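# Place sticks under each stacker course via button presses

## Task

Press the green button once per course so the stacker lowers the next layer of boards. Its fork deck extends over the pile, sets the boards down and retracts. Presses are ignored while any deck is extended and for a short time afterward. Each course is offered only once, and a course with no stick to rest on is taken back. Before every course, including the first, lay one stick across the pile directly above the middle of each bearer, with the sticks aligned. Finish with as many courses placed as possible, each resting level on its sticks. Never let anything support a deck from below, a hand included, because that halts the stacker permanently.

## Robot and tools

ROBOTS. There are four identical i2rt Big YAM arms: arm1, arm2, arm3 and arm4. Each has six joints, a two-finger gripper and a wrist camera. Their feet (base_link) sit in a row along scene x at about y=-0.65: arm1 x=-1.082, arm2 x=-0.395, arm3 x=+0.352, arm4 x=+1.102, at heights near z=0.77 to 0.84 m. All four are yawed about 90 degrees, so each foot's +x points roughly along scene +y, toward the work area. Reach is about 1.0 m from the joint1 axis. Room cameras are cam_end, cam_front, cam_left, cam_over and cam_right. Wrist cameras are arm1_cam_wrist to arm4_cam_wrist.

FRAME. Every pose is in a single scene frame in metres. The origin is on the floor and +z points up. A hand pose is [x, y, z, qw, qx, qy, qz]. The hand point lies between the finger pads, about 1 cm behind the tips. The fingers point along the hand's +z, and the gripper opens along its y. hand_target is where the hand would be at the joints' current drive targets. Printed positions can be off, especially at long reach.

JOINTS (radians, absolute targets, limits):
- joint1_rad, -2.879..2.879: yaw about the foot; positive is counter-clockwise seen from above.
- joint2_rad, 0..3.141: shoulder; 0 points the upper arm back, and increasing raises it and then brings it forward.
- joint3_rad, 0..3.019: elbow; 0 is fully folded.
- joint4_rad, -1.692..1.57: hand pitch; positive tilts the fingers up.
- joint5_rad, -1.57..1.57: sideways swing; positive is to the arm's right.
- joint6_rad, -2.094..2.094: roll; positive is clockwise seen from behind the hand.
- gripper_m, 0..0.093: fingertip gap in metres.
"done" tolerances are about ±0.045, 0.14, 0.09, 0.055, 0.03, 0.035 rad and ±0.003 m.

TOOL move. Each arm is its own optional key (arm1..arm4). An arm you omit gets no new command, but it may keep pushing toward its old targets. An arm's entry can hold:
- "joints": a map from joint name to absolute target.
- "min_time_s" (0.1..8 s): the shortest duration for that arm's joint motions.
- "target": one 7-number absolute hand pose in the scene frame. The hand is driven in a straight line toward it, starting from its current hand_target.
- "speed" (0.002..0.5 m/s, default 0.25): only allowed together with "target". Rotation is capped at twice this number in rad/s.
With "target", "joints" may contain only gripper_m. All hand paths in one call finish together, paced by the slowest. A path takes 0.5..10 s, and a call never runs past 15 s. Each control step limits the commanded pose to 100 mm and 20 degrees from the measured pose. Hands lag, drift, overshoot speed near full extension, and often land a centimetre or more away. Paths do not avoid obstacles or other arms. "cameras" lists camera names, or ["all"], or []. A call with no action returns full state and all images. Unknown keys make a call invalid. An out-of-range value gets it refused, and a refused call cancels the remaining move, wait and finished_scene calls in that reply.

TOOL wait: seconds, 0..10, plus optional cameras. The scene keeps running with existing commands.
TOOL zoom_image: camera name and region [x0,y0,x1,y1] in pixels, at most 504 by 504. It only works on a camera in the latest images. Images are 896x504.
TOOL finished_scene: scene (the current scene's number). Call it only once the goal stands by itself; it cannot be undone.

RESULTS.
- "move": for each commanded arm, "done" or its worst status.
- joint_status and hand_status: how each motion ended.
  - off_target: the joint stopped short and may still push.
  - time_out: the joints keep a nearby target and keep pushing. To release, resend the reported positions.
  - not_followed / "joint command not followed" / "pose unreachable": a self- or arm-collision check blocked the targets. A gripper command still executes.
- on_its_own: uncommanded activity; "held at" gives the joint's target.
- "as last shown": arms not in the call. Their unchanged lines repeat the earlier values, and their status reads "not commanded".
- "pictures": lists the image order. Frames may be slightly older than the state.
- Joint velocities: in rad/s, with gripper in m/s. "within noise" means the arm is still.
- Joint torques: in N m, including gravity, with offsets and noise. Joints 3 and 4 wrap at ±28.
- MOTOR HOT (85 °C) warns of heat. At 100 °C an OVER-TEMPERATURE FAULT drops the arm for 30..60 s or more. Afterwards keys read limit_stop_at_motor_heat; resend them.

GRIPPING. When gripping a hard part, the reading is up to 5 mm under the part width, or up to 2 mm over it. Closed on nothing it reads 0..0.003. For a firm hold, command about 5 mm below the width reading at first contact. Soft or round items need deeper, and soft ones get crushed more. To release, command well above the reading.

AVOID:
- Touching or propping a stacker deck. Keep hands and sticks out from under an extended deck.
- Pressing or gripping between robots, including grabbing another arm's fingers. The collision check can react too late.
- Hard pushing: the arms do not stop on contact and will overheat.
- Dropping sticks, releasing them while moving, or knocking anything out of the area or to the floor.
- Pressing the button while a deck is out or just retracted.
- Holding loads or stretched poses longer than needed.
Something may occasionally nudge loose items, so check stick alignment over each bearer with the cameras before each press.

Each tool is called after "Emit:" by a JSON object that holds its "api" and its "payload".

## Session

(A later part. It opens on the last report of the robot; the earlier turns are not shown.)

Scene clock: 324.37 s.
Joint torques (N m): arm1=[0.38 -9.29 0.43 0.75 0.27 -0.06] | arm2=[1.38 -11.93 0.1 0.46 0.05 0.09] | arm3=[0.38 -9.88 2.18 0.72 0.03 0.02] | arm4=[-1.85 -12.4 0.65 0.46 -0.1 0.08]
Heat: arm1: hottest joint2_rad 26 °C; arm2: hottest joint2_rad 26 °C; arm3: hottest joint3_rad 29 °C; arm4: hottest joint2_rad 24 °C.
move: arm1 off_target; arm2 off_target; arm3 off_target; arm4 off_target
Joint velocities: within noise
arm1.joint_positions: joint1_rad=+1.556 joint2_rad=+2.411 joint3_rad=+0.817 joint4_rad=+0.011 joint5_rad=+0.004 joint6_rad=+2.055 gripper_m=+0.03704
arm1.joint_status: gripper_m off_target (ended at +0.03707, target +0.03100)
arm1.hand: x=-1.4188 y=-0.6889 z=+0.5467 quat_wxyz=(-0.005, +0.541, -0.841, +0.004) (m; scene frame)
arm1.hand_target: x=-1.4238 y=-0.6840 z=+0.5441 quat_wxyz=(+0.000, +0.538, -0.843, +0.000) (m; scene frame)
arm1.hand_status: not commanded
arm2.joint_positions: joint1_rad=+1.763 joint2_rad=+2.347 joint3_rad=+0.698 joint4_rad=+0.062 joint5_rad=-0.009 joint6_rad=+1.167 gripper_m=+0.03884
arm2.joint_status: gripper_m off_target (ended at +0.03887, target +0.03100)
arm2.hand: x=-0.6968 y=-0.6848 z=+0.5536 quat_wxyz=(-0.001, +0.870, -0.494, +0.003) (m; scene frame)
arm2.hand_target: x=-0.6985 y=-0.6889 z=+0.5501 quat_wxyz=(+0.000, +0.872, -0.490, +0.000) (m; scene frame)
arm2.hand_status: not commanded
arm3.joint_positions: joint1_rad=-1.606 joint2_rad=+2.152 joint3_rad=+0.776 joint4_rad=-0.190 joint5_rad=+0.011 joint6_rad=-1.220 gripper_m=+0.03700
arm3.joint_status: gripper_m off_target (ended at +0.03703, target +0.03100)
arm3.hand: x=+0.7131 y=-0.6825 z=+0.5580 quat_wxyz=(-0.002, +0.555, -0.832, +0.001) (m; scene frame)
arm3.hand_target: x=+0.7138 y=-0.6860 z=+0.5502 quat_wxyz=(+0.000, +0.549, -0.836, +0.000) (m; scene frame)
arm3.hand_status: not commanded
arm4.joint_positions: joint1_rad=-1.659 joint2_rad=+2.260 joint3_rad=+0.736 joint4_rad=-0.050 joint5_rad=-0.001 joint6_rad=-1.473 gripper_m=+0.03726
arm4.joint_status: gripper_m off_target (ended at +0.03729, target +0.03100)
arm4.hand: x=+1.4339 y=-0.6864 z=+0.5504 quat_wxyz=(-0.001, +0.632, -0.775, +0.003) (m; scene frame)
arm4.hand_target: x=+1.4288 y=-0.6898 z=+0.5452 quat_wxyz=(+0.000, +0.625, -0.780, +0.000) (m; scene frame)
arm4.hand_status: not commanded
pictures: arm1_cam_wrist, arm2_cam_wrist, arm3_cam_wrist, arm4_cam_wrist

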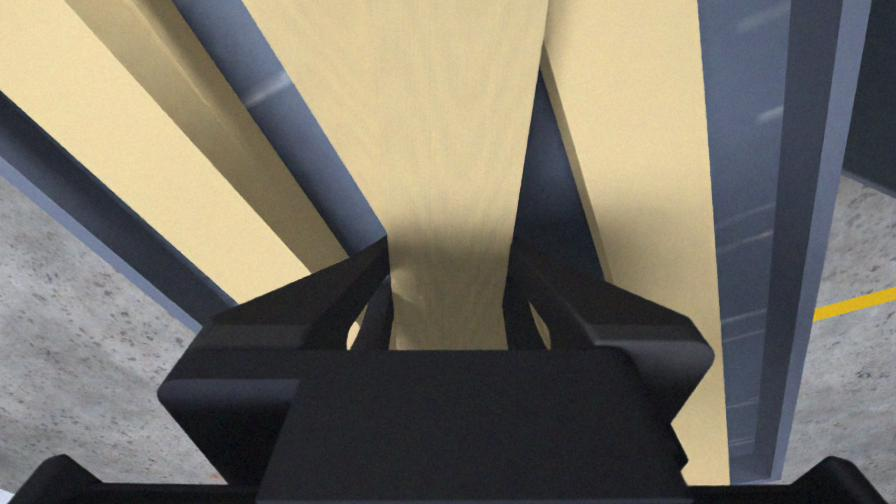

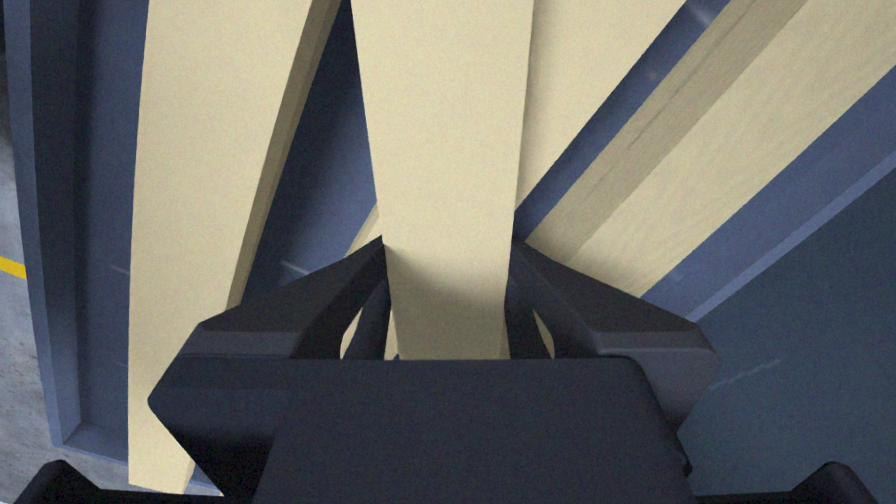

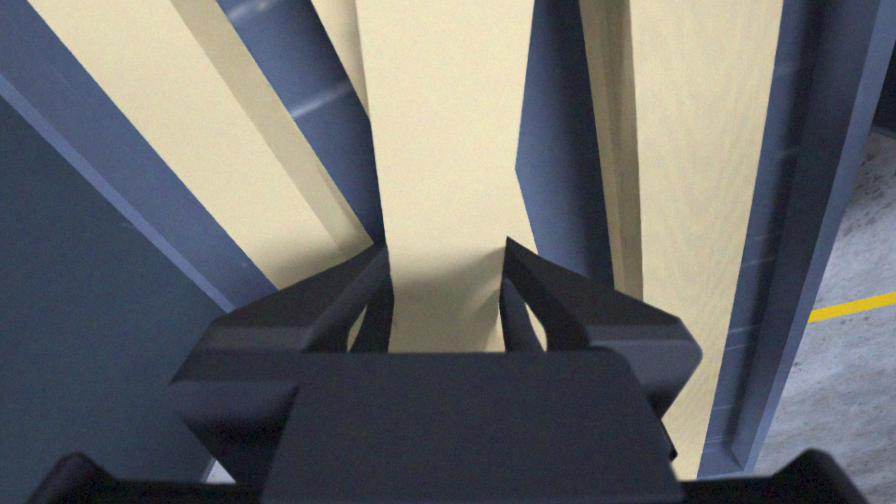

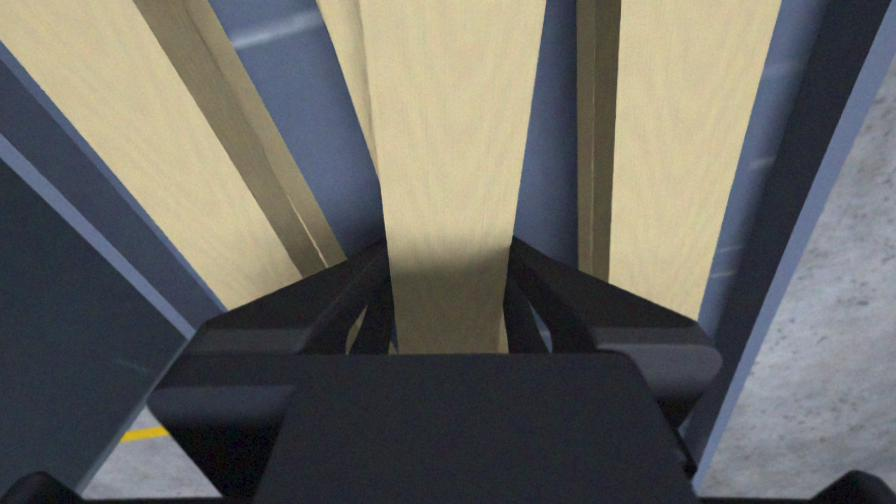

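Emit:
{"api": "move", "payload": {"arm1": {"target": [-1.4188, -0.6889, 0.72, -0.005, 0.541, -0.841, 0.004], "speed": 0.12}, "arm2": {"target": [-0.6968, -0.6848, 0.72, 0, 0.870, -0.494, 0], "speed": 0.12}, "arm3": {"target": [0.7131, -0.6825, 0.72, 0, 0.555, -0.832, 0], "speed": 0.12}, "arm4": {"target": [1.4339, -0.6864, 0.72, 0, 0.632, -0.775, 0], "speed": 0.12}, "cameras": ["cam_over", "cam_end"]}}

Scene clock: 380.23 s.
Joint torques (N m): arm1=[1.61 -9.41 2.37 -0.47 0.2 0.05] | arm2=[0.03 -11.34 3.71 -0.39 0.06 0.02] | arm3=[1.55 -11.58 5.72 -0.13 0.02 0.04] | arm4=[-0.91 -12.34 5.42 -0.55 -0.1 0.01]
Heat: arm1: hottest joint2_rad 26 °C; arm2: hottest joint2_rad 26 °C; arm3: hottest joint3_rad 28 °C; arm4: hottest joint2_rad 24 °C.
move: arm1 done; arm2 done; arm3 off_target; arm4 done
Joint velocities: within noise
arm1.joint_positions: joint1_rad=+1.556 joint2_rad=+1.873 joint3_rad=+0.685 joint4_rad=-0.399 joint5_rad=+0.004 joint6_rad=+2.055 gripper_m=+0.03704
arm1.joint_status: not commanded
arm1.hand: x=-1.4197 y=-0.6878 z=+0.7134 quat_wxyz=(-0.007, +0.541, -0.841, +0.005) (m; scene frame)
arm1.hand_target: x=-1.4187 y=-0.6889 z=+0.7197 quat_wxyz=(-0.005, +0.541, -0.841, +0.004) (m; scene frame)
arm1.hand_status: done (0.007 m and 0.3 deg from the pose sent, 0.173 m and 0.0 deg at the start)
arm2.joint_positions: joint1_rad=+1.763 joint2_rad=+1.767 joint3_rad=+0.585 joint4_rad=-0.399 joint5_rad=-0.009 joint6_rad=+1.167 gripper_m=+0.03884
arm2.joint_status: not commanded
arm2.hand: x=-0.6979 y=-0.6863 z=+0.7166 quat_wxyz=(+0.000, +0.870, -0.494, +0.000) (m; scene frame)
arm2.hand_target: x=-0.6968 y=-0.6848 z=+0.7199 quat_wxyz=(+0.000, +0.870, -0.494, +0.000) (m; scene frame)
arm2.hand_status: done (0.004 m and 0.1 deg from the pose sent, 0.166 m and 0.4 deg at the start)
arm3.joint_positions: joint1_rad=-1.606 joint2_rad=+1.696 joint3_rad=+0.743 joint4_rad=-0.643 joint5_rad=+0.011 joint6_rad=-1.220 gripper_m=+0.03700
arm3.joint_status: not commanded
arm3.hand: x=+0.7029 y=-0.6841 z=+0.7095 quat_wxyz=(+0.010, +0.555, -0.832, -0.008) (m; scene frame)
arm3.hand_target: x=+0.7129 y=-0.6826 z=+0.7199 quat_wxyz=(+0.000, +0.555, -0.832, +0.000) (m; scene frame)
arm3.hand_status: off_target (0.015 m and 1.5 deg from the pose sent, 0.162 m and 0.3 deg at the start)
arm4.joint_positions: joint1_rad=-1.659 joint2_rad=+1.724 joint3_rad=+0.663 joint4_rad=-0.530 joint5_rad=-0.001 joint6_rad=-1.473 gripper_m=+0.03726
arm4.joint_status: not commanded
arm4.hand: x=+1.4282 y=-0.6853 z=+0.7134 quat_wxyz=(+0.005, +0.632, -0.775, -0.004) (m; scene frame)
arm4.hand_target: x=+1.4339 y=-0.6864 z=+0.7199 quat_wxyz=(+0.000, +0.632, -0.775, +0.000) (m; scene frame)
arm4.hand_status: done (0.009 m and 0.7 deg from the pose sent, 0.170 m and 0.3 deg at the start)
pictures: cam_end, cam_over

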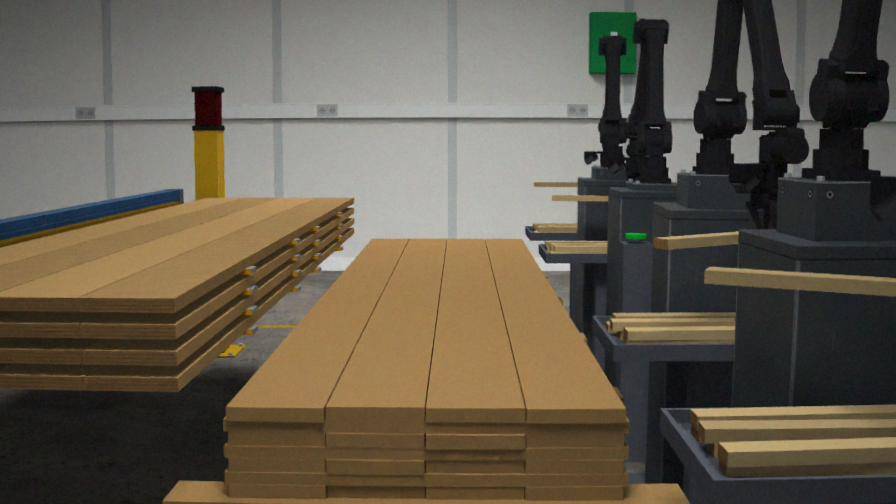

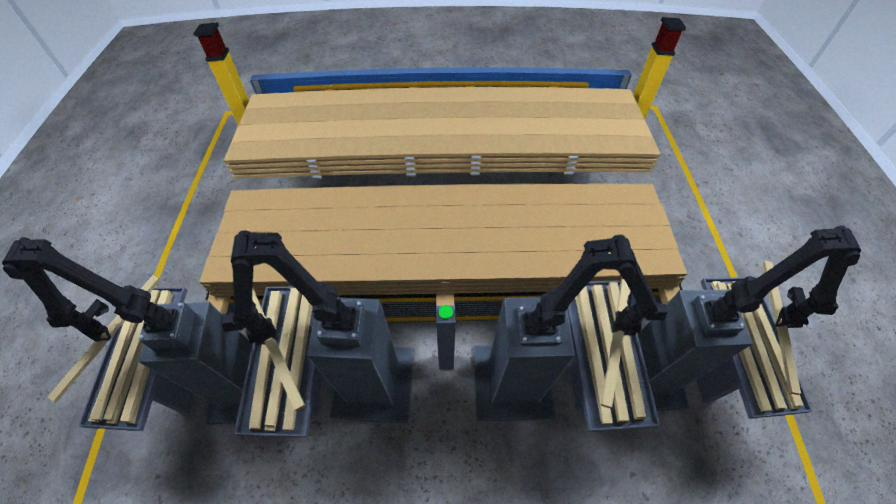

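Emit:
{"api": "move", "payload": {"arm1": {"target": [-1.40, -0.45, 0.70, 0, 0.7071, -0.7071, 0], "speed": 0.25}, "arm2": {"target": [-0.68, -0.45, 0.70, 0, 0.7071, -0.7071, 0], "speed": 0.25}, "arm3": {"target": [0.70, -0.45, 0.70, 0, 0.7071, -0.7071, 0], "speed": 0.25}, "arm4": {"target": [1.41, -0.45, 0.70, 0, 0.7071, -0.7071, 0], "speed": 0.25}, "cameras": []}}

Emit:
{"api": "move", "payload": {"arm1": {"target": [-1.20, 0.02, 0.66, -0.0198, 0.7068, -0.7068, -0.0198], "speed": 0.25}, "arm2": {"target": [-0.615, 0.02, 0.66, -0.017, 0.710, -0.704, -0.017], "speed": 0.25}, "arm3": {"target": [0.619, 0.02, 0.66, -0.0177, 0.7085, -0.7057, -0.0177], "speed": 0.25}, "arm4": {"target": [1.212, 0.01, 0.66, -0.007, 0.714, -0.700, -0.007], "speed": 0.25}, "cameras": ["cam_over", "cam_end"]}}

Scene clock: 409.97 s.
Joint torques (N m): arm1=[0.79 -9.11 5.33 -0.31 0.09 -0.08] | arm2=[-0.15 -11.28 6.39 -0.42 -0.05 -0.09] | arm3=[1.03 -10.23 7.38 -0.01 0 0.07] | arm4=[-0.09 -11.4 6.87 -0.18 0.01 0.11]
Heat: arm1: hottest joint2_rad 26 °C; arm2: hottest joint2_rad 26 °C; arm3: hottest joint3_rad 29 °C; arm4: hottest joint2_rad 24 °C.
move: arm1 off_target; arm2 off_target; arm3 off_target; arm4 off_target
Joint velocities: within noise
arm1.joint_positions: joint1_rad=+0.904 joint2_rad=+1.963 joint3_rad=+0.776 joint4_rad=-0.404 joint5_rad=+0.008 joint6_rad=+0.981 gripper_m=+0.03704
arm1.joint_status: not commanded
arm1.hand: x=-1.3853 y=-0.4624 z=+0.6949 quat_wxyz=(-0.004, +0.705, -0.709, +0.012) (m; scene frame)
arm1.hand_target: x=-1.3997 y=-0.4501 z=+0.7005 quat_wxyz=(+0.000, +0.707, -0.707, +0.000) (m; scene frame)
arm1.hand_status: off_target (0.020 m and 1.5 deg from the pose sent, 0.239 m and 24.5 deg at the start)
arm2.joint_positions: joint1_rad=+1.037 joint2_rad=+1.875 joint3_rad=+0.671 joint4_rad=-0.393 joint5_rad=+0.002 joint6_rad=+0.987 gripper_m=+0.03884
arm2.joint_status: not commanded
arm2.hand: x=-0.6702 y=-0.4592 z=+0.6975 quat_wxyz=(-0.002, +0.704, -0.710, +0.007) (m; scene frame)
arm2.hand_target: x=-0.6798 y=-0.4501 z=+0.7002 quat_wxyz=(+0.000, +0.707, -0.707, +0.000) (m; scene frame)
arm2.hand_status: off_target (0.014 m and 0.9 deg from the pose sent, 0.238 m and 30.8 deg at the start)
arm3.joint_positions: joint1_rad=-1.006 joint2_rad=+1.809 joint3_rad=+0.856 joint4_rad=-0.638 joint5_rad=+0.009 joint6_rad=-1.019 gripper_m=+0.03700
arm3.joint_status: not commanded
arm3.hand: x=+0.6876 y=-0.4600 z=+0.6975 quat_wxyz=(+0.006, +0.708, -0.706, -0.002) (m; scene frame)
arm3.hand_target: x=+0.6996 y=-0.4501 z=+0.7003 quat_wxyz=(+0.000, +0.707, -0.707, +0.000) (m; scene frame)
arm3.hand_status: off_target (0.016 m and 0.7 deg from the pose sent, 0.234 m and 22.7 deg at the start)
arm4.joint_positions: joint1_rad=-0.986 joint2_rad=+1.804 joint3_rad=+0.732 joint4_rad=-0.515 joint5_rad=-0.009 joint6_rad=-1.004 gripper_m=+0.03726
arm4.joint_status: not commanded
arm4.hand: x=+1.4006 y=-0.4594 z=+0.6991 quat_wxyz=(+0.006, +0.707, -0.707, -0.002) (m; scene frame)
arm4.hand_target: x=+1.4097 y=-0.4501 z=+0.7003 quat_wxyz=(+0.000, +0.707, -0.707, +0.000) (m; scene frame)
arm4.hand_status: off_target (0.013 m and 0.7 deg from the pose sent, 0.236 m and 11.7 deg at the start)
pictures: none
No camera images: "cameras" was empty.

Scene clock: 413.20 s.
Joint torques (N m): arm1=[1.49 -18.73 10.32 -0.2 0.01 -0.1] | arm2=[0.32 -23.3 13.48 -0.34 0.04 -0.09] | arm3=[1.08 -21.95 11.85 -0.03 -0.02 0.06] | arm4=[-0.62 -21.71 11.08 -0.4 0.06 0.11]
Heat: arm1: hottest joint2_rad 26 °C; arm2: hottest joint2_rad 26 °C; arm3: hottest joint3_rad 29 °C; arm4: hottest joint2_rad 24 °C.
move: arm1 off_target; arm2 off_target; arm3 off_target; arm4 off_target
Joint velocities: within noise
arm1.joint_positions: joint1_rad=+0.101 joint2_rad=+2.542 joint3_rad=+1.850 joint4_rad=-0.878 joint5_rad=+0.013 joint6_rad=+0.184 gripper_m=+0.03704
arm1.joint_status: not commanded
arm1.hand: x=-1.1933 y=-0.0128 z=+0.6363 quat_wxyz=(-0.004, +0.703, -0.711, +0.006) (m; scene frame)
arm1.hand_target: x=-1.1996 y=+0.0181 z=+0.6613 quat_wxyz=(-0.020, +0.707, -0.707, -0.020) (m; scene frame)
arm1.hand_status: off_target (0.041 m and 3.6 deg from the pose sent, 0.518 m and 4.1 deg at the start)
arm2.joint_positions: joint1_rad=+0.386 joint2_rad=+2.536 joint3_rad=+1.887 joint4_rad=-0.930 joint5_rad=+0.022 joint6_rad=+0.330 gripper_m=+0.03884
arm2.joint_status: not commanded
arm2.hand: x=-0.6103 y=-0.0044 z=+0.6446 quat_wxyz=(-0.007, +0.706, -0.708, +0.002) (m; scene frame)
arm2.hand_target: x=-0.6146 y=+0.0189 z=+0.6609 quat_wxyz=(-0.018, +0.710, -0.704, -0.017) (m; scene frame)
arm2.hand_status: off_target (0.029 m and 2.5 deg from the pose sent, 0.484 m and 3.3 deg at the start)
arm3.joint_positions: joint1_rad=-0.368 joint2_rad=+2.540 joint3_rad=+2.088 joint4_rad=-1.112 joint5_rad=-0.013 joint6_rad=-0.387 gripper_m=+0.03700
arm3.joint_status: not commanded
arm3.hand: x=+0.6145 y=+0.0029 z=+0.6540 quat_wxyz=(-0.006, +0.711, -0.703, -0.012) (m; scene frame)
arm3.hand_target: x=+0.6187 y=+0.0190 z=+0.6603 quat_wxyz=(-0.018, +0.708, -0.705, -0.018) (m; scene frame)
arm3.hand_status: off_target (0.019 m and 1.6 deg from the pose sent, 0.486 m and 3.2 deg at the start)
arm4.joint_positions: joint1_rad=-0.151 joint2_rad=+2.400 joint3_rad=+1.761 joint4_rad=-0.927 joint5_rad=-0.014 joint6_rad=-0.194 gripper_m=+0.03726
arm4.joint_status: not commanded
arm4.hand: x=+1.2111 y=-0.0048 z=+0.6565 quat_wxyz=(+0.000, +0.716, -0.698, -0.003) (m; scene frame)
arm4.hand_target: x=+1.2118 y=+0.0095 z=+0.6604 quat_wxyz=(-0.007, +0.714, -0.700, -0.007) (m; scene frame)
arm4.hand_status: off_target (0.015 m and 1.0 deg from the pose sent, 0.507 m and 1.9 deg at the start)
pictures: cam_end, cam_over

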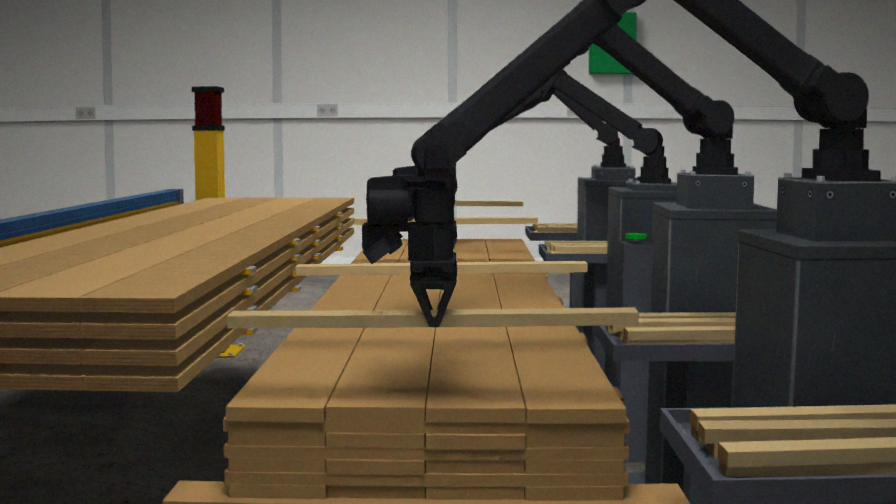

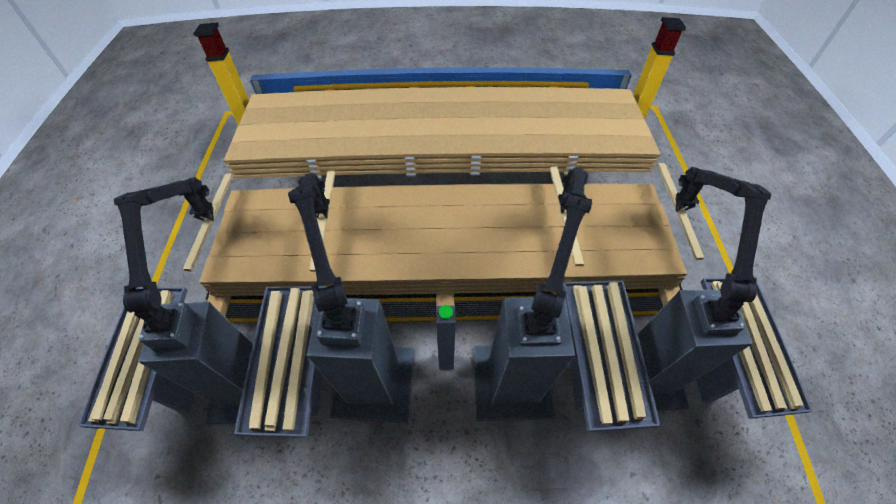

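Emit:
{"api": "move", "payload": {"arm1": {"target": [-1.210, 0.026, 0.570, -0.030, 0.7065, -0.7065, -0.030], "speed": 0.12}, "arm2": {"target": [-0.620, 0.026, 0.565, -0.020, 0.710, -0.704, -0.020], "speed": 0.12}, "arm3": {"target": [0.612, 0.024, 0.560, -0.014, 0.7085, -0.7057, -0.014], "speed": 0.12}, "arm4": {"target": [1.214, 0.012, 0.550, -0.010, 0.714, -0.700, -0.010], "speed": 0.12}, "cameras": ["cam_over", "cam_end"]}}

Emit:
{"api": "zoom_image", "payload": {"camera": "cam_end", "region": [200, 180, 660, 440]}}

Emit:
{"api": "zoom_image", "payload": {"camera": "cam_over", "region": [160, 150, 460, 320]}}

Emit:
{"api": "zoom_image", "payload": {"camera": "cam_over", "region": [430, 150, 730, 320]}}

Scene clock: 463.63 s.
Joint torques (N m): arm1=[2.32 -19.08 9.66 0.87 0.22 0.03] | arm2=[0.62 -24 12.56 0.35 0.1 -0.06] | arm3=[2.08 -22.59 11.07 0.66 0.08 0.08] | arm4=[-0.79 -22.48 9.85 0.5 0 0.1]
Heat: arm1: hottest joint3_rad 34 °C; arm2: hottest joint3_rad 36 °C; arm3: hottest joint3_rad 39 °C; arm4: hottest joint3_rad 30 °C.
move: arm1 off_target; arm2 off_target; arm3 off_target; arm4 off_target
Joint velocities: within noise
arm1.joint_positions: joint1_rad=+0.101 joint2_rad=+2.715 joint3_rad=+1.935 joint4_rad=-0.785 joint5_rad=+0.013 joint6_rad=+0.184 gripper_m=+0.03704
arm1.joint_status: not commanded
arm1.hand: x=-1.1939 y=-0.0126 z=+0.5487 quat_wxyz=(-0.005, +0.703, -0.711, +0.004) (m; scene frame)
arm1.hand_target: x=-1.2098 y=+0.0237 z=+0.5724 quat_wxyz=(-0.030, +0.706, -0.706, -0.030) (m; scene frame)
arm1.hand_status: off_target (0.047 m and 4.9 deg from the pose sent, 0.079 m and 5.2 deg at the start)
arm2.joint_positions: joint1_rad=+0.386 joint2_rad=+2.726 joint3_rad=+1.994 joint4_rad=-0.856 joint5_rad=+0.023 joint6_rad=+0.330 gripper_m=+0.03884
arm2.joint_status: not commanded
arm2.hand: x=-0.6116 y=-0.0024 z=+0.5509 quat_wxyz=(-0.005, +0.706, -0.708, +0.007) (m; scene frame)
arm2.hand_target: x=-0.6196 y=+0.0247 z=+0.5664 quat_wxyz=(-0.020, +0.710, -0.704, -0.020) (m; scene frame)
arm2.hand_status: off_target (0.033 m and 3.5 deg from the pose sent, 0.086 m and 3.0 deg at the start)
arm3.joint_positions: joint1_rad=-0.368 joint2_rad=+2.716 joint3_rad=+2.158 joint4_rad=-1.032 joint5_rad=-0.013 joint6_rad=-0.376 gripper_m=+0.03700
arm3.joint_status: not commanded
arm3.hand: x=+0.6132 y=+0.0006 z=+0.5550 quat_wxyz=(+0.007, +0.707, -0.707, -0.006) (m; scene frame)
arm3.hand_target: x=+0.6115 y=+0.0229 z=+0.5610 quat_wxyz=(-0.014, +0.708, -0.706, -0.014) (m; scene frame)
arm3.hand_status: off_target (0.024 m and 2.5 deg from the pose sent, 0.096 m and 1.1 deg at the start)
arm4.joint_positions: joint1_rad=-0.151 joint2_rad=+2.604 joint3_rad=+1.829 joint4_rad=-0.808 joint5_rad=-0.014 joint6_rad=-0.194 gripper_m=+0.03726
arm4.joint_status: not commanded
arm4.hand: x=+1.2115 y=-0.0083 z=+0.5471 quat_wxyz=(+0.007, +0.716, -0.698, +0.002) (m; scene frame)
arm4.hand_target: x=+1.2138 y=+0.0112 z=+0.5506 quat_wxyz=(-0.010, +0.714, -0.700, -0.010) (m; scene frame)
arm4.hand_status: off_target (0.021 m and 2.4 deg from the pose sent, 0.108 m and 1.5 deg at the start)
pictures: cam_end, cam_over

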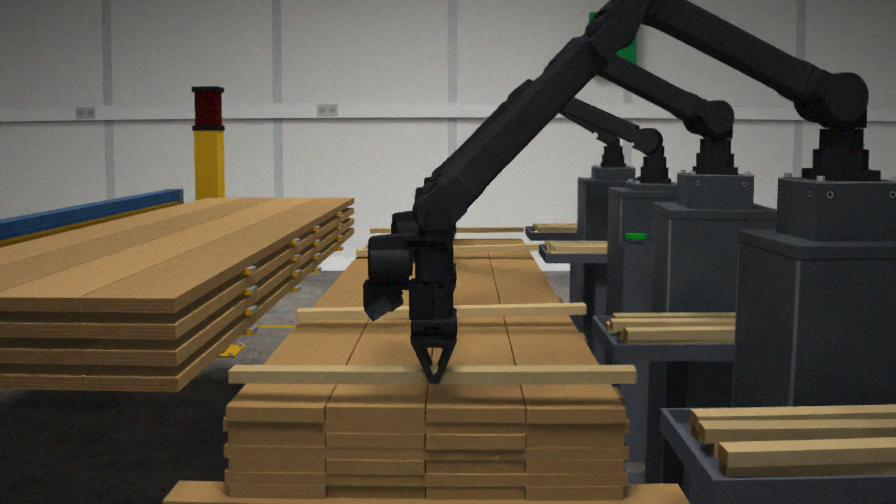

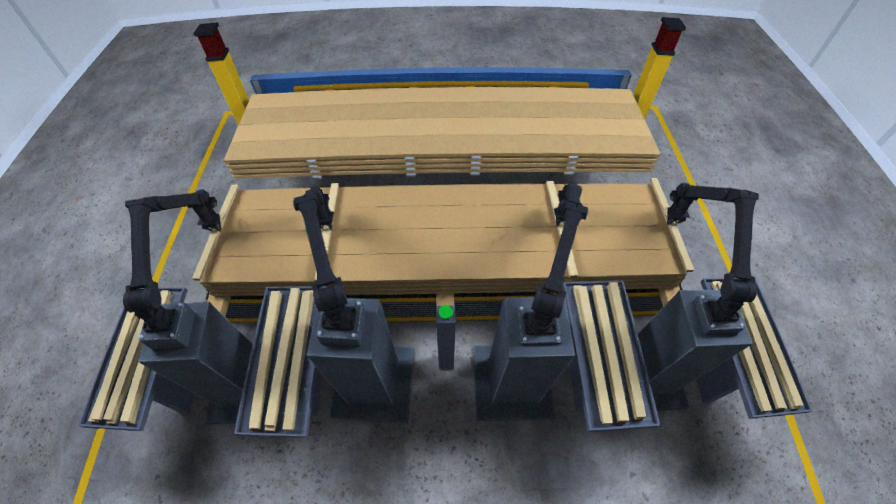

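Scaled by 1.096.

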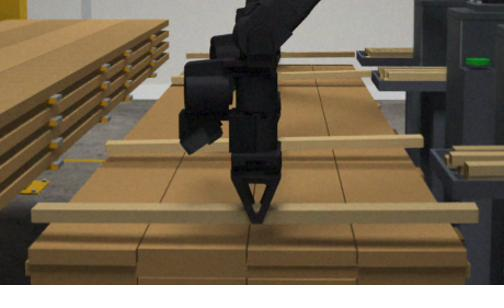

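Scaled by 1.680.

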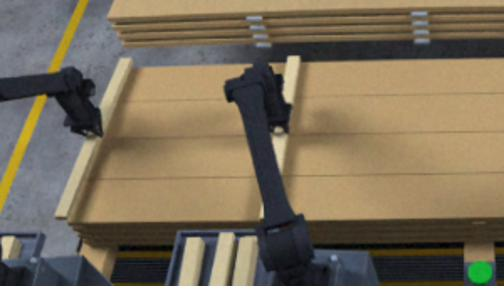

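Scaled by 1.680.

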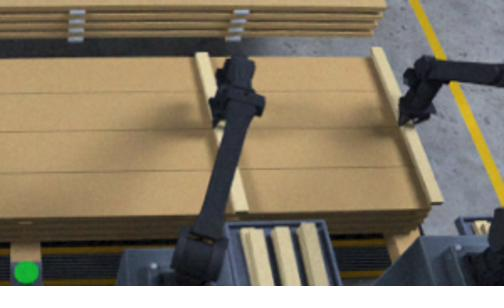

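Emit:
{"api": "move", "payload": {"arm1": {"target": [-1.199, 0.028, 0.548, -0.030, 0.7190, -0.6940, -0.030], "speed": 0.06}, "arm2": {"target": [-0.620, 0.039, 0.547, -0.028, 0.7095, -0.7035, -0.028], "speed": 0.06}, "arm3": {"target": [0.6115, 0.036, 0.546, -0.026, 0.7013, -0.7122, -0.026], "speed": 0.06}, "arm4": {"target": [1.207, 0.020, 0.5275, -0.012, 0.715, -0.699, -0.012], "speed": 0.06}, "cameras": ["cam_over", "cam_end"]}}

Emit:
{"api": "zoom_image", "payload": {"camera": "cam_end", "region": [340, 200, 600, 340]}}

Emit:
{"api": "zoom_image", "payload": {"camera": "cam_over", "region": [180, 170, 350, 300]}}

Emit:
{"api": "zoom_image", "payload": {"camera": "cam_over", "region": [540, 170, 710, 300]}}

Scene clock: 556.87 s.
Joint torques (N m): arm1=[1.26 -19.25 9.51 0.85 0.16 -0.1] | arm2=[0.26 -24.35 12.75 0.35 0.1 -0.09] | arm3=[2.08 -22.65 11.17 0.76 -0.1 0.08] | arm4=[0.32 -22.71 9.84 0.43 -0.04 0.11]
Heat: arm1: hottest joint3_rad 35 °C; arm2: hottest joint3_rad 36 °C; arm3: hottest joint3_rad 37 °C; arm4: hottest joint3_rad 31 °C.
move: arm1 off_target; arm2 off_target; arm3 off_target; arm4 off_target
Joint velocities: within noise
arm1.joint_positions: joint1_rad=+0.101 joint2_rad=+2.765 joint3_rad=+1.966 joint4_rad=-0.768 joint5_rad=+0.013 joint6_rad=+0.146 gripper_m=+0.03704
arm1.joint_status: not commanded
arm1.hand: x=-1.1936 y=-0.0143 z=+0.5246 quat_wxyz=(-0.004, +0.716, -0.698, +0.005) (m; scene frame)
arm1.hand_target: x=-1.1985 y=+0.0256 z=+0.5504 quat_wxyz=(-0.030, +0.719, -0.694, -0.030) (m; scene frame)
arm1.hand_status: off_target (0.049 m and 5.0 deg from the pose sent, 0.041 m and 5.5 deg at the start)
arm2.joint_positions: joint1_rad=+0.386 joint2_rad=+2.783 joint3_rad=+2.059 joint4_rad=-0.842 joint5_rad=+0.030 joint6_rad=+0.329 gripper_m=+0.03884
arm2.joint_status: not commanded
arm2.hand: x=-0.6144 y=+0.0093 z=+0.5318 quat_wxyz=(-0.013, +0.707, -0.707, -0.001) (m; scene frame)
arm2.hand_target: x=-0.6195 y=+0.0376 z=+0.5484 quat_wxyz=(-0.028, +0.709, -0.704, -0.028) (m; scene frame)
arm2.hand_status: off_target (0.034 m and 3.5 deg from the pose sent, 0.042 m and 4.8 deg at the start)
arm3.joint_positions: joint1_rad=-0.363 joint2_rad=+2.752 joint3_rad=+2.193 joint4_rad=-1.001 joint5_rad=-0.019 joint6_rad=-0.353 gripper_m=+0.03700
arm3.joint_status: not commanded
arm3.hand: x=+0.6134 y=+0.0123 z=+0.5414 quat_wxyz=(-0.006, +0.700, -0.714, -0.015) (m; scene frame)
arm3.hand_target: x=+0.6109 y=+0.0348 z=+0.5470 quat_wxyz=(-0.026, +0.701, -0.712, -0.026) (m; scene frame)
arm3.hand_status: off_target (0.024 m and 2.6 deg from the pose sent, 0.037 m and 4.4 deg at the start)
arm4.joint_positions: joint1_rad=-0.151 joint2_rad=+2.660 joint3_rad=+1.880 joint4_rad=-0.795 joint5_rad=-0.014 joint6_rad=-0.186 gripper_m=+0.03726
arm4.joint_status: not commanded
arm4.hand: x=+1.2130 y=-0.0010 z=+0.5249 quat_wxyz=(+0.004, +0.713, -0.701, +0.000) (m; scene frame)
arm4.hand_target: x=+1.2067 y=+0.0192 z=+0.5282 quat_wxyz=(-0.012, +0.715, -0.699, -0.012) (m; scene frame)
arm4.hand_status: off_target (0.022 m and 2.3 deg from the pose sent, 0.035 m and 2.7 deg at the start)
pictures: cam_end, cam_over

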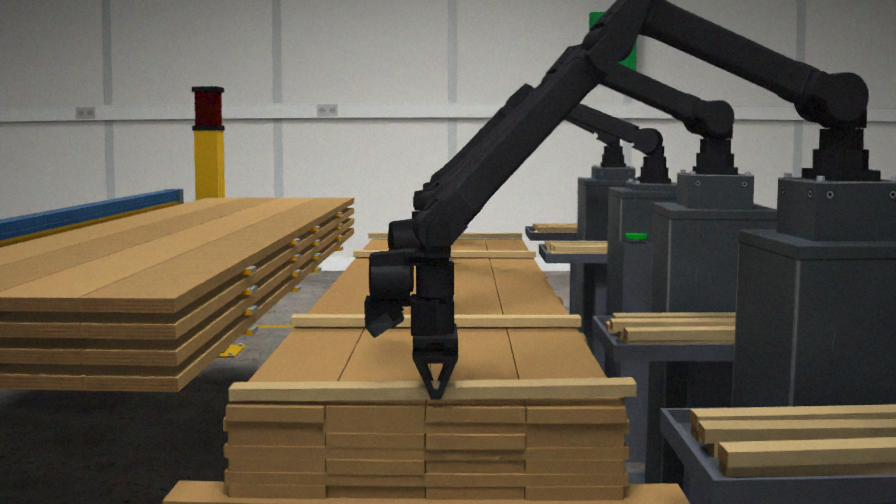

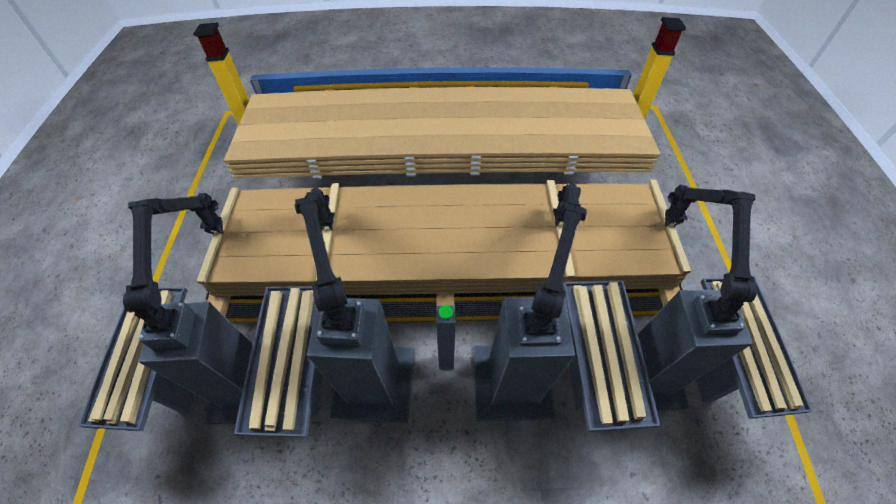

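Scaled by 1.938.

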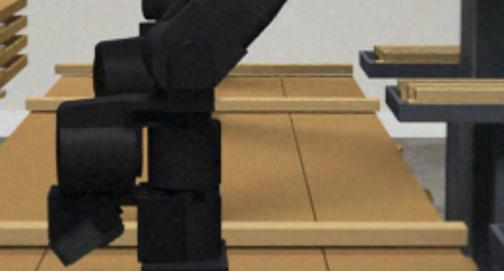

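Scaled by 2.965.

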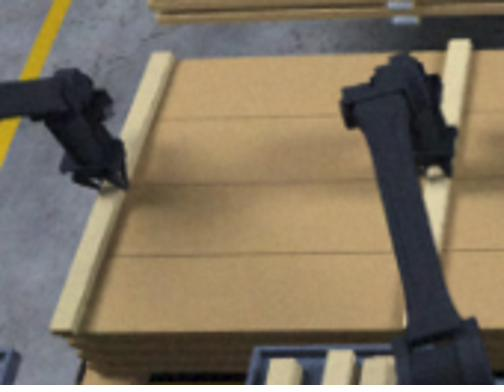

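Scaled by 2.965.

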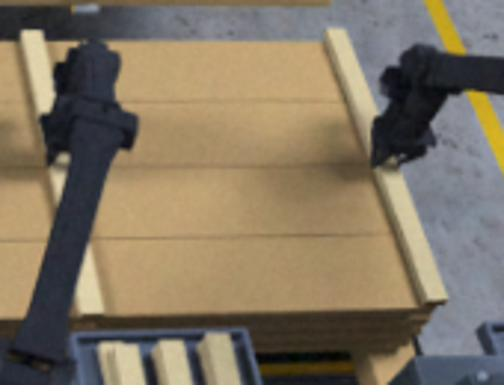

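Emit:
{"api": "move", "payload": {"arm1": {"target": [-1.193, 0.028, 0.538, -0.030, 0.7190, -0.6940, -0.030], "speed": 0.06}, "arm2": {"target": [-0.619, 0.043, 0.539, -0.026, 0.7002, -0.7137, -0.026], "speed": 0.06}, "arm3": {"target": [0.613, 0.038, 0.537, -0.022, 0.7013, -0.7122, -0.022], "speed": 0.06}, "arm4": {"target": [1.203, 0.021, 0.518, -0.010, 0.7205, -0.6934, -0.010], "speed": 0.06}, "cameras": ["cam_over", "cam_end"]}}

Emit:
{"api": "zoom_image", "payload": {"camera": "cam_end", "region": [210, 220, 650, 440]}}

Emit:
{"api": "zoom_image", "payload": {"camera": "cam_over", "region": [180, 170, 350, 300]}}

Emit:
{"api": "zoom_image", "payload": {"camera": "cam_over", "region": [540, 170, 710, 300]}}

Scene clock: 587.27 s.
Joint torques (N m): arm1=[0.32 -19.19 9.44 0.98 0.14 -0.11] | arm2=[-0.03 -23.77 13.04 -0.08 0.03 0.13] | arm3=[2.14 -22.36 11.45 0.16 0.03 0.07] | arm4=[0.32 -22.24 9.95 0.36 -0.01 0.03]
Heat: arm1: hottest joint2_rad 35 °C; arm2: hottest joint3_rad 35 °C; arm3: hottest joint3_rad 41 °C; arm4: hottest joint2_rad 32 °C.
move: arm1 off_target; arm2 off_target; arm3 off_target; arm4 off_target
Joint velocities: within noise
arm1.joint_positions: joint1_rad=+0.101 joint2_rad=+2.780 joint3_rad=+1.977 joint4_rad=-0.761 joint5_rad=+0.013 joint6_rad=+0.137 gripper_m=+0.03704
arm1.joint_status: not commanded
arm1.hand: x=-1.1937 y=-0.0138 z=+0.5180 quat_wxyz=(-0.005, +0.719, -0.695, +0.004) (m; scene frame)
arm1.hand_target: x=-1.1923 y=+0.0258 z=+0.5405 quat_wxyz=(-0.031, +0.719, -0.694, -0.030) (m; scene frame)
arm1.hand_status: off_target (0.046 m and 4.8 deg from the pose sent, 0.044 m and 5.0 deg at the start)
arm2.joint_positions: joint1_rad=+0.386 joint2_rad=+2.808 joint3_rad=+2.101 joint4_rad=-0.849 joint5_rad=+0.030 joint6_rad=+0.329 gripper_m=+0.03884
arm2.joint_status: not commanded
arm2.hand: x=-0.6174 y=+0.0180 z=+0.5279 quat_wxyz=(-0.016, +0.707, -0.707, -0.007) (m; scene frame)
arm2.hand_target: x=-0.6185 y=+0.0418 z=+0.5400 quat_wxyz=(-0.026, +0.700, -0.713, -0.026) (m; scene frame)
arm2.hand_status: off_target (0.027 m and 2.7 deg from the pose sent, 0.035 m and 3.4 deg at the start)
arm3.joint_positions: joint1_rad=-0.363 joint2_rad=+2.779 joint3_rad=+2.243 joint4_rad=-1.013 joint5_rad=-0.019 joint6_rad=-0.351 gripper_m=+0.03700
arm3.joint_status: not commanded
arm3.hand: x=+0.6168 y=+0.0209 z=+0.5388 quat_wxyz=(-0.011, +0.699, -0.714, -0.018) (m; scene frame)
arm3.hand_target: x=+0.6126 y=+0.0371 z=+0.5376 quat_wxyz=(-0.023, +0.701, -0.712, -0.022) (m; scene frame)
arm3.hand_status: off_target (0.018 m and 1.4 deg from the pose sent, 0.026 m and 2.0 deg at the start)
arm4.joint_positions: joint1_rad=-0.144 joint2_rad=+2.675 joint3_rad=+1.900 joint4_rad=-0.795 joint5_rad=-0.013 joint6_rad=-0.186 gripper_m=+0.03726
arm4.joint_status: not commanded
arm4.hand: x=+1.2094 y=+0.0043 z=+0.5210 quat_wxyz=(+0.002, +0.715, -0.699, -0.002) (m; scene frame)
arm4.hand_target: x=+1.2028 y=+0.0204 z=+0.5187 quat_wxyz=(-0.010, +0.720, -0.693, -0.010) (m; scene frame)
arm4.hand_status: off_target (0.018 m and 1.9 deg from the pose sent, 0.025 m and 2.3 deg at the start)
pictures: cam_end, cam_over

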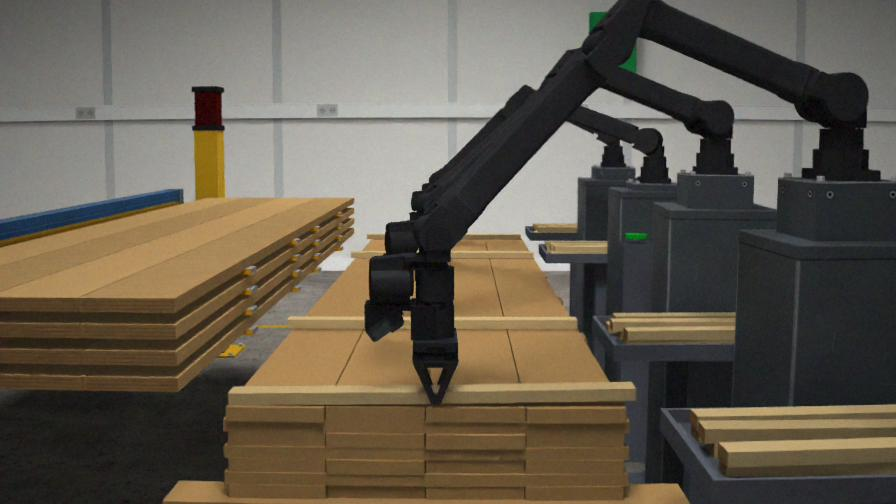

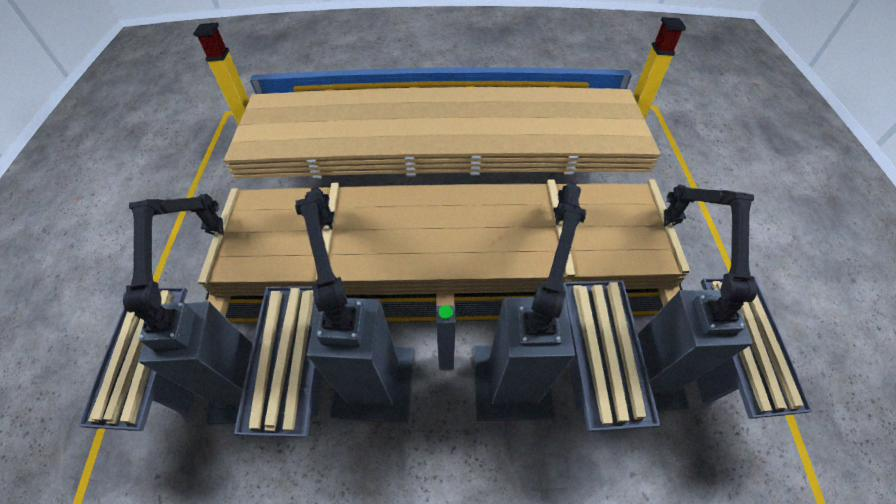

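Scaled by 1.145.

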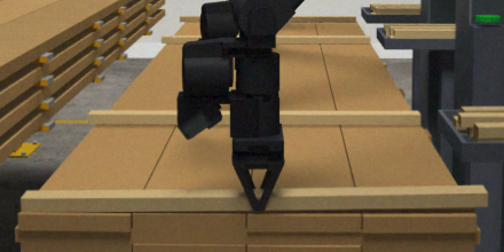

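Scaled by 2.965.

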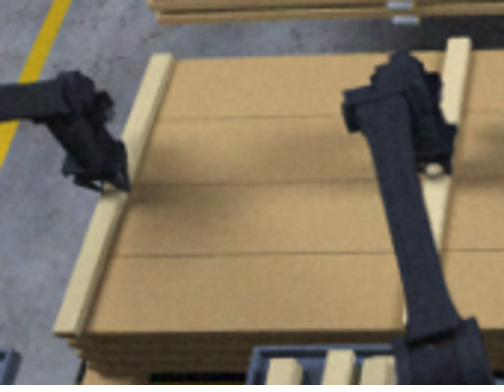

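Scaled by 2.965.

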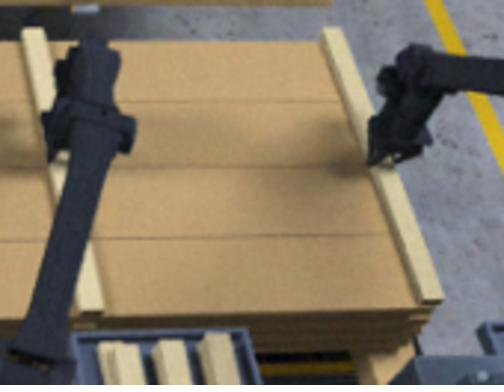

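Emit:
{"api": "zoom_image", "payload": {"camera": "cam_end", "region": [215, 375, 275, 415]}}

Emit:
{"api": "zoom_image", "payload": {"camera": "cam_end", "region": [590, 375, 650, 415]}}

Scaled by 8.400.

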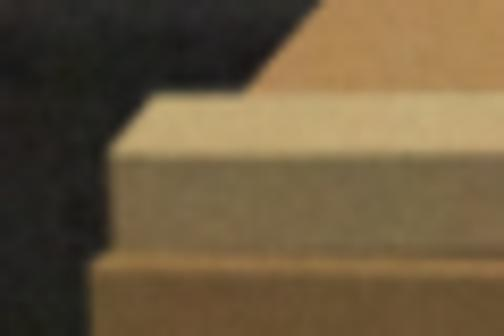

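Scaled by 8.400.

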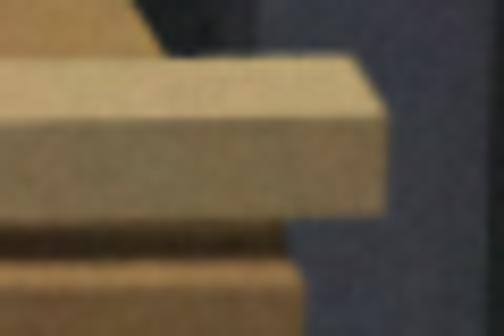

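Emit:
{"api": "move", "payload": {"arm1": {"target": [-1.191, 0.028, 0.530, -0.030, 0.7190, -0.6940, -0.030], "speed": 0.06}, "arm2": {"target": [-0.617, 0.040, 0.540, -0.024, 0.6905, -0.7225, -0.024], "speed": 0.06}, "arm3": {"target": [0.612, 0.033, 0.531, -0.020, 0.7013, -0.7122, -0.020], "speed": 0.06}, "arm4": {"target": [1.203, 0.034, 0.5235, -0.018, 0.7264, -0.6870, -0.018], "speed": 0.06}, "cameras": ["cam_over", "cam_end"]}}

Emit:
{"api": "zoom_image", "payload": {"camera": "cam_end", "region": [215, 375, 275, 415]}}

Emit:
{"api": "zoom_image", "payload": {"camera": "cam_end", "region": [590, 375, 650, 415]}}

Emit:
{"api": "zoom_image", "payload": {"camera": "cam_end", "region": [340, 220, 600, 340]}}

Emit:
{"api": "zoom_image", "payload": {"camera": "cam_over", "region": [180, 170, 350, 300]}}

Emit:
{"api": "zoom_image", "payload": {"camera": "cam_over", "region": [540, 170, 710, 300]}}

Scene clock: 635.33 s.
Joint torques (N m): arm1=[0.38 -18.61 9.43 0.8 0.12 -0.1] | arm2=[-0.15 -24.47 11.95 -0.09 -0.02 0.26] | arm3=[2.02 -22.07 10.13 0.77 0.07 0.05] | arm4=[0.32 -22.3 10.28 0.29 -0.08 -0.05]
Heat: arm1: hottest joint2_rad 34 °C; arm2: hottest joint2_rad 36 °C; arm3: hottest joint3_rad 42 °C; arm4: hottest joint2_rad 33 °C.
move: arm1 off_target; arm2 off_target; arm3 off_target; arm4 off_target
Joint velocities: within noise
arm1.joint_positions: joint1_rad=+0.099 joint2_rad=+2.794 joint3_rad=+1.992 joint4_rad=-0.752 joint5_rad=+0.013 joint6_rad=+0.135 gripper_m=+0.03704
arm1.joint_status: not commanded
arm1.hand: x=-1.1931 y=-0.0096 z=+0.5132 quat_wxyz=(-0.008, +0.720, -0.694, -0.001) (m; scene frame)
arm1.hand_target: x=-1.1904 y=+0.0260 z=+0.5320 quat_wxyz=(-0.031, +0.719, -0.694, -0.030) (m; scene frame)
arm1.hand_status: off_target (0.041 m and 4.2 deg from the pose sent, 0.044 m and 4.8 deg at the start)
arm2.joint_positions: joint1_rad=+0.386 joint2_rad=+2.808 joint3_rad=+2.102 joint4_rad=-0.849 joint5_rad=+0.030 joint6_rad=+0.341 gripper_m=+0.03884
arm2.joint_status: not commanded
arm2.hand: x=-0.6174 y=+0.0181 z=+0.5281 quat_wxyz=(-0.016, +0.702, -0.712, -0.007) (m; scene frame)
arm2.hand_target: x=-0.6167 y=+0.0393 z=+0.5408 quat_wxyz=(-0.024, +0.691, -0.722, -0.025) (m; scene frame)
arm2.hand_status: off_target (0.025 m and 2.8 deg from the pose sent, 0.025 m and 3.4 deg at the start)
arm3.joint_positions: joint1_rad=-0.363 joint2_rad=+2.779 joint3_rad=+2.244 joint4_rad=-1.014 joint5_rad=-0.018 joint6_rad=-0.351 gripper_m=+0.03700
arm3.joint_status: not commanded
arm3.hand: x=+0.6169 y=+0.0208 z=+0.5387 quat_wxyz=(-0.011, +0.699, -0.714, -0.017) (m; scene frame)
arm3.hand_target: x=+0.6117 y=+0.0323 z=+0.5314 quat_wxyz=(-0.020, +0.701, -0.712, -0.020) (m; scene frame)
arm3.hand_status: off_target (0.015 m and 1.1 deg from the pose sent, 0.015 m and 1.1 deg at the start)
arm4.joint_positions: joint1_rad=-0.143 joint2_rad=+2.680 joint3_rad=+1.929 joint4_rad=-0.795 joint5_rad=-0.015 joint6_rad=-0.193 gripper_m=+0.03726
arm4.joint_status: not commanded
arm4.hand: x=+1.2106 y=+0.0173 z=+0.5261 quat_wxyz=(-0.008, +0.718, -0.696, -0.009) (m; scene frame)
arm4.hand_target: x=+1.2029 y=+0.0332 z=+0.5240 quat_wxyz=(-0.018, +0.726, -0.687, -0.018) (m; scene frame)
arm4.hand_status: off_target (0.019 m and 2.1 deg from the pose sent, 0.031 m and 3.5 deg at the start)
pictures: cam_end, cam_over

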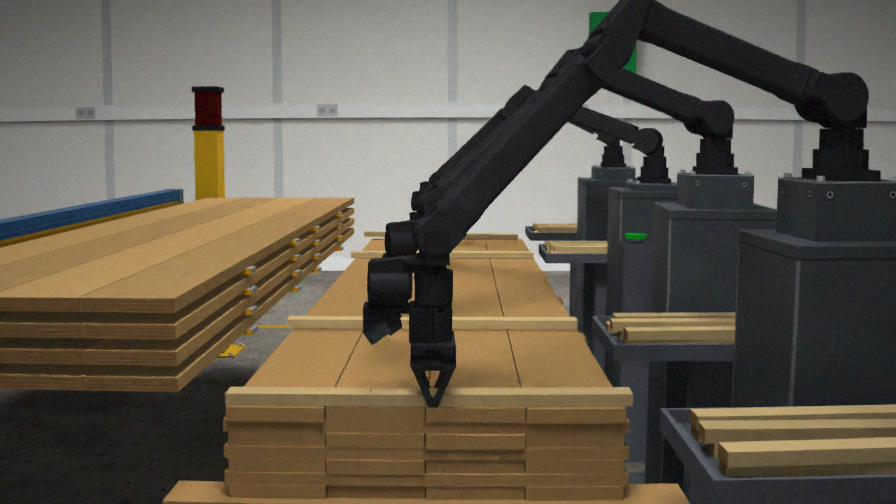

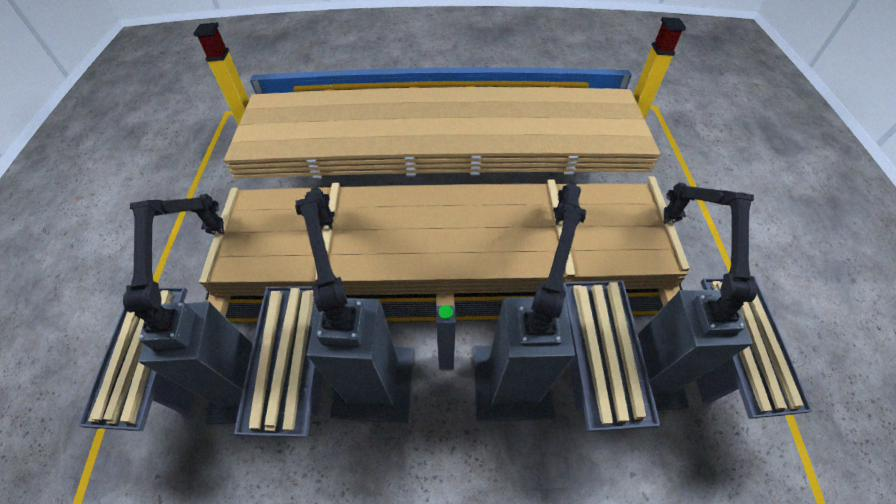

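Scaled by 8.400.

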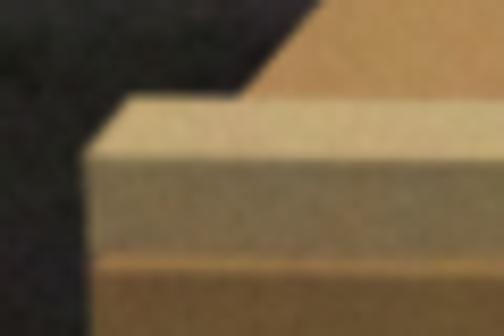

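Scaled by 8.400.

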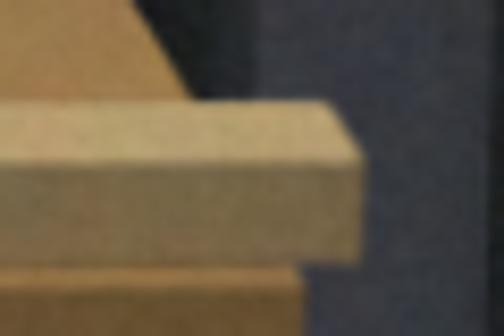

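Scaled by 1.938.

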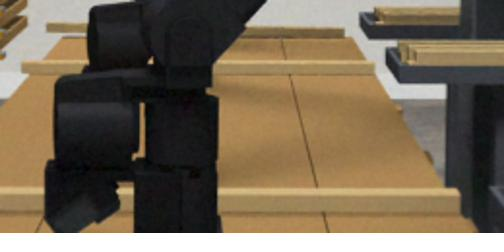

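Scaled by 2.965.

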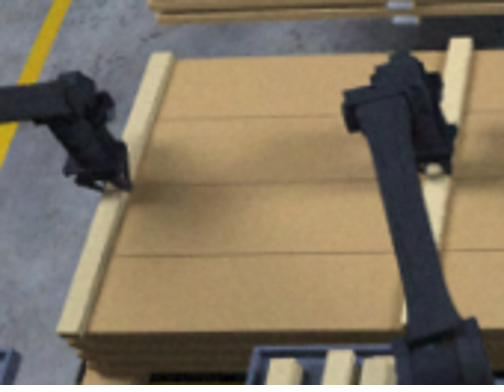

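Scaled by 2.965.

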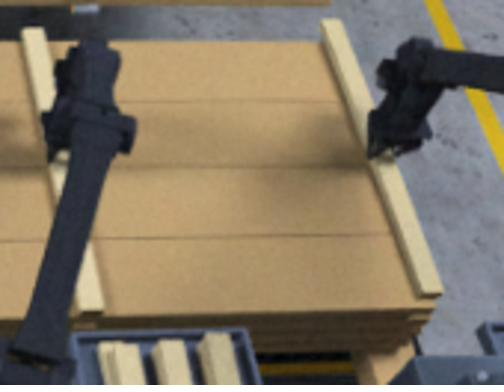

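Emit:
{"api": "zoom_image", "payload": {"camera": "cam_end", "region": [350, 222, 410, 262]}}

Emit:
{"api": "zoom_image", "payload": {"camera": "cam_end", "region": [490, 222, 550, 262]}}

Scaled by 8.400.

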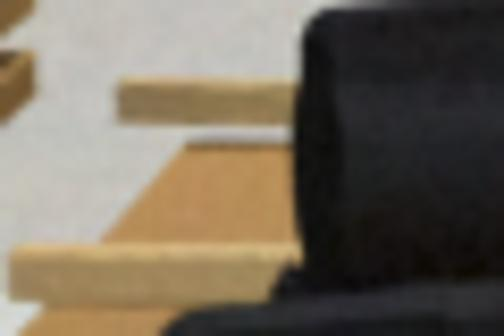

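Scaled by 8.400.

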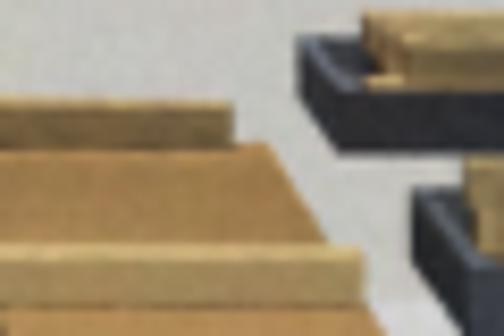

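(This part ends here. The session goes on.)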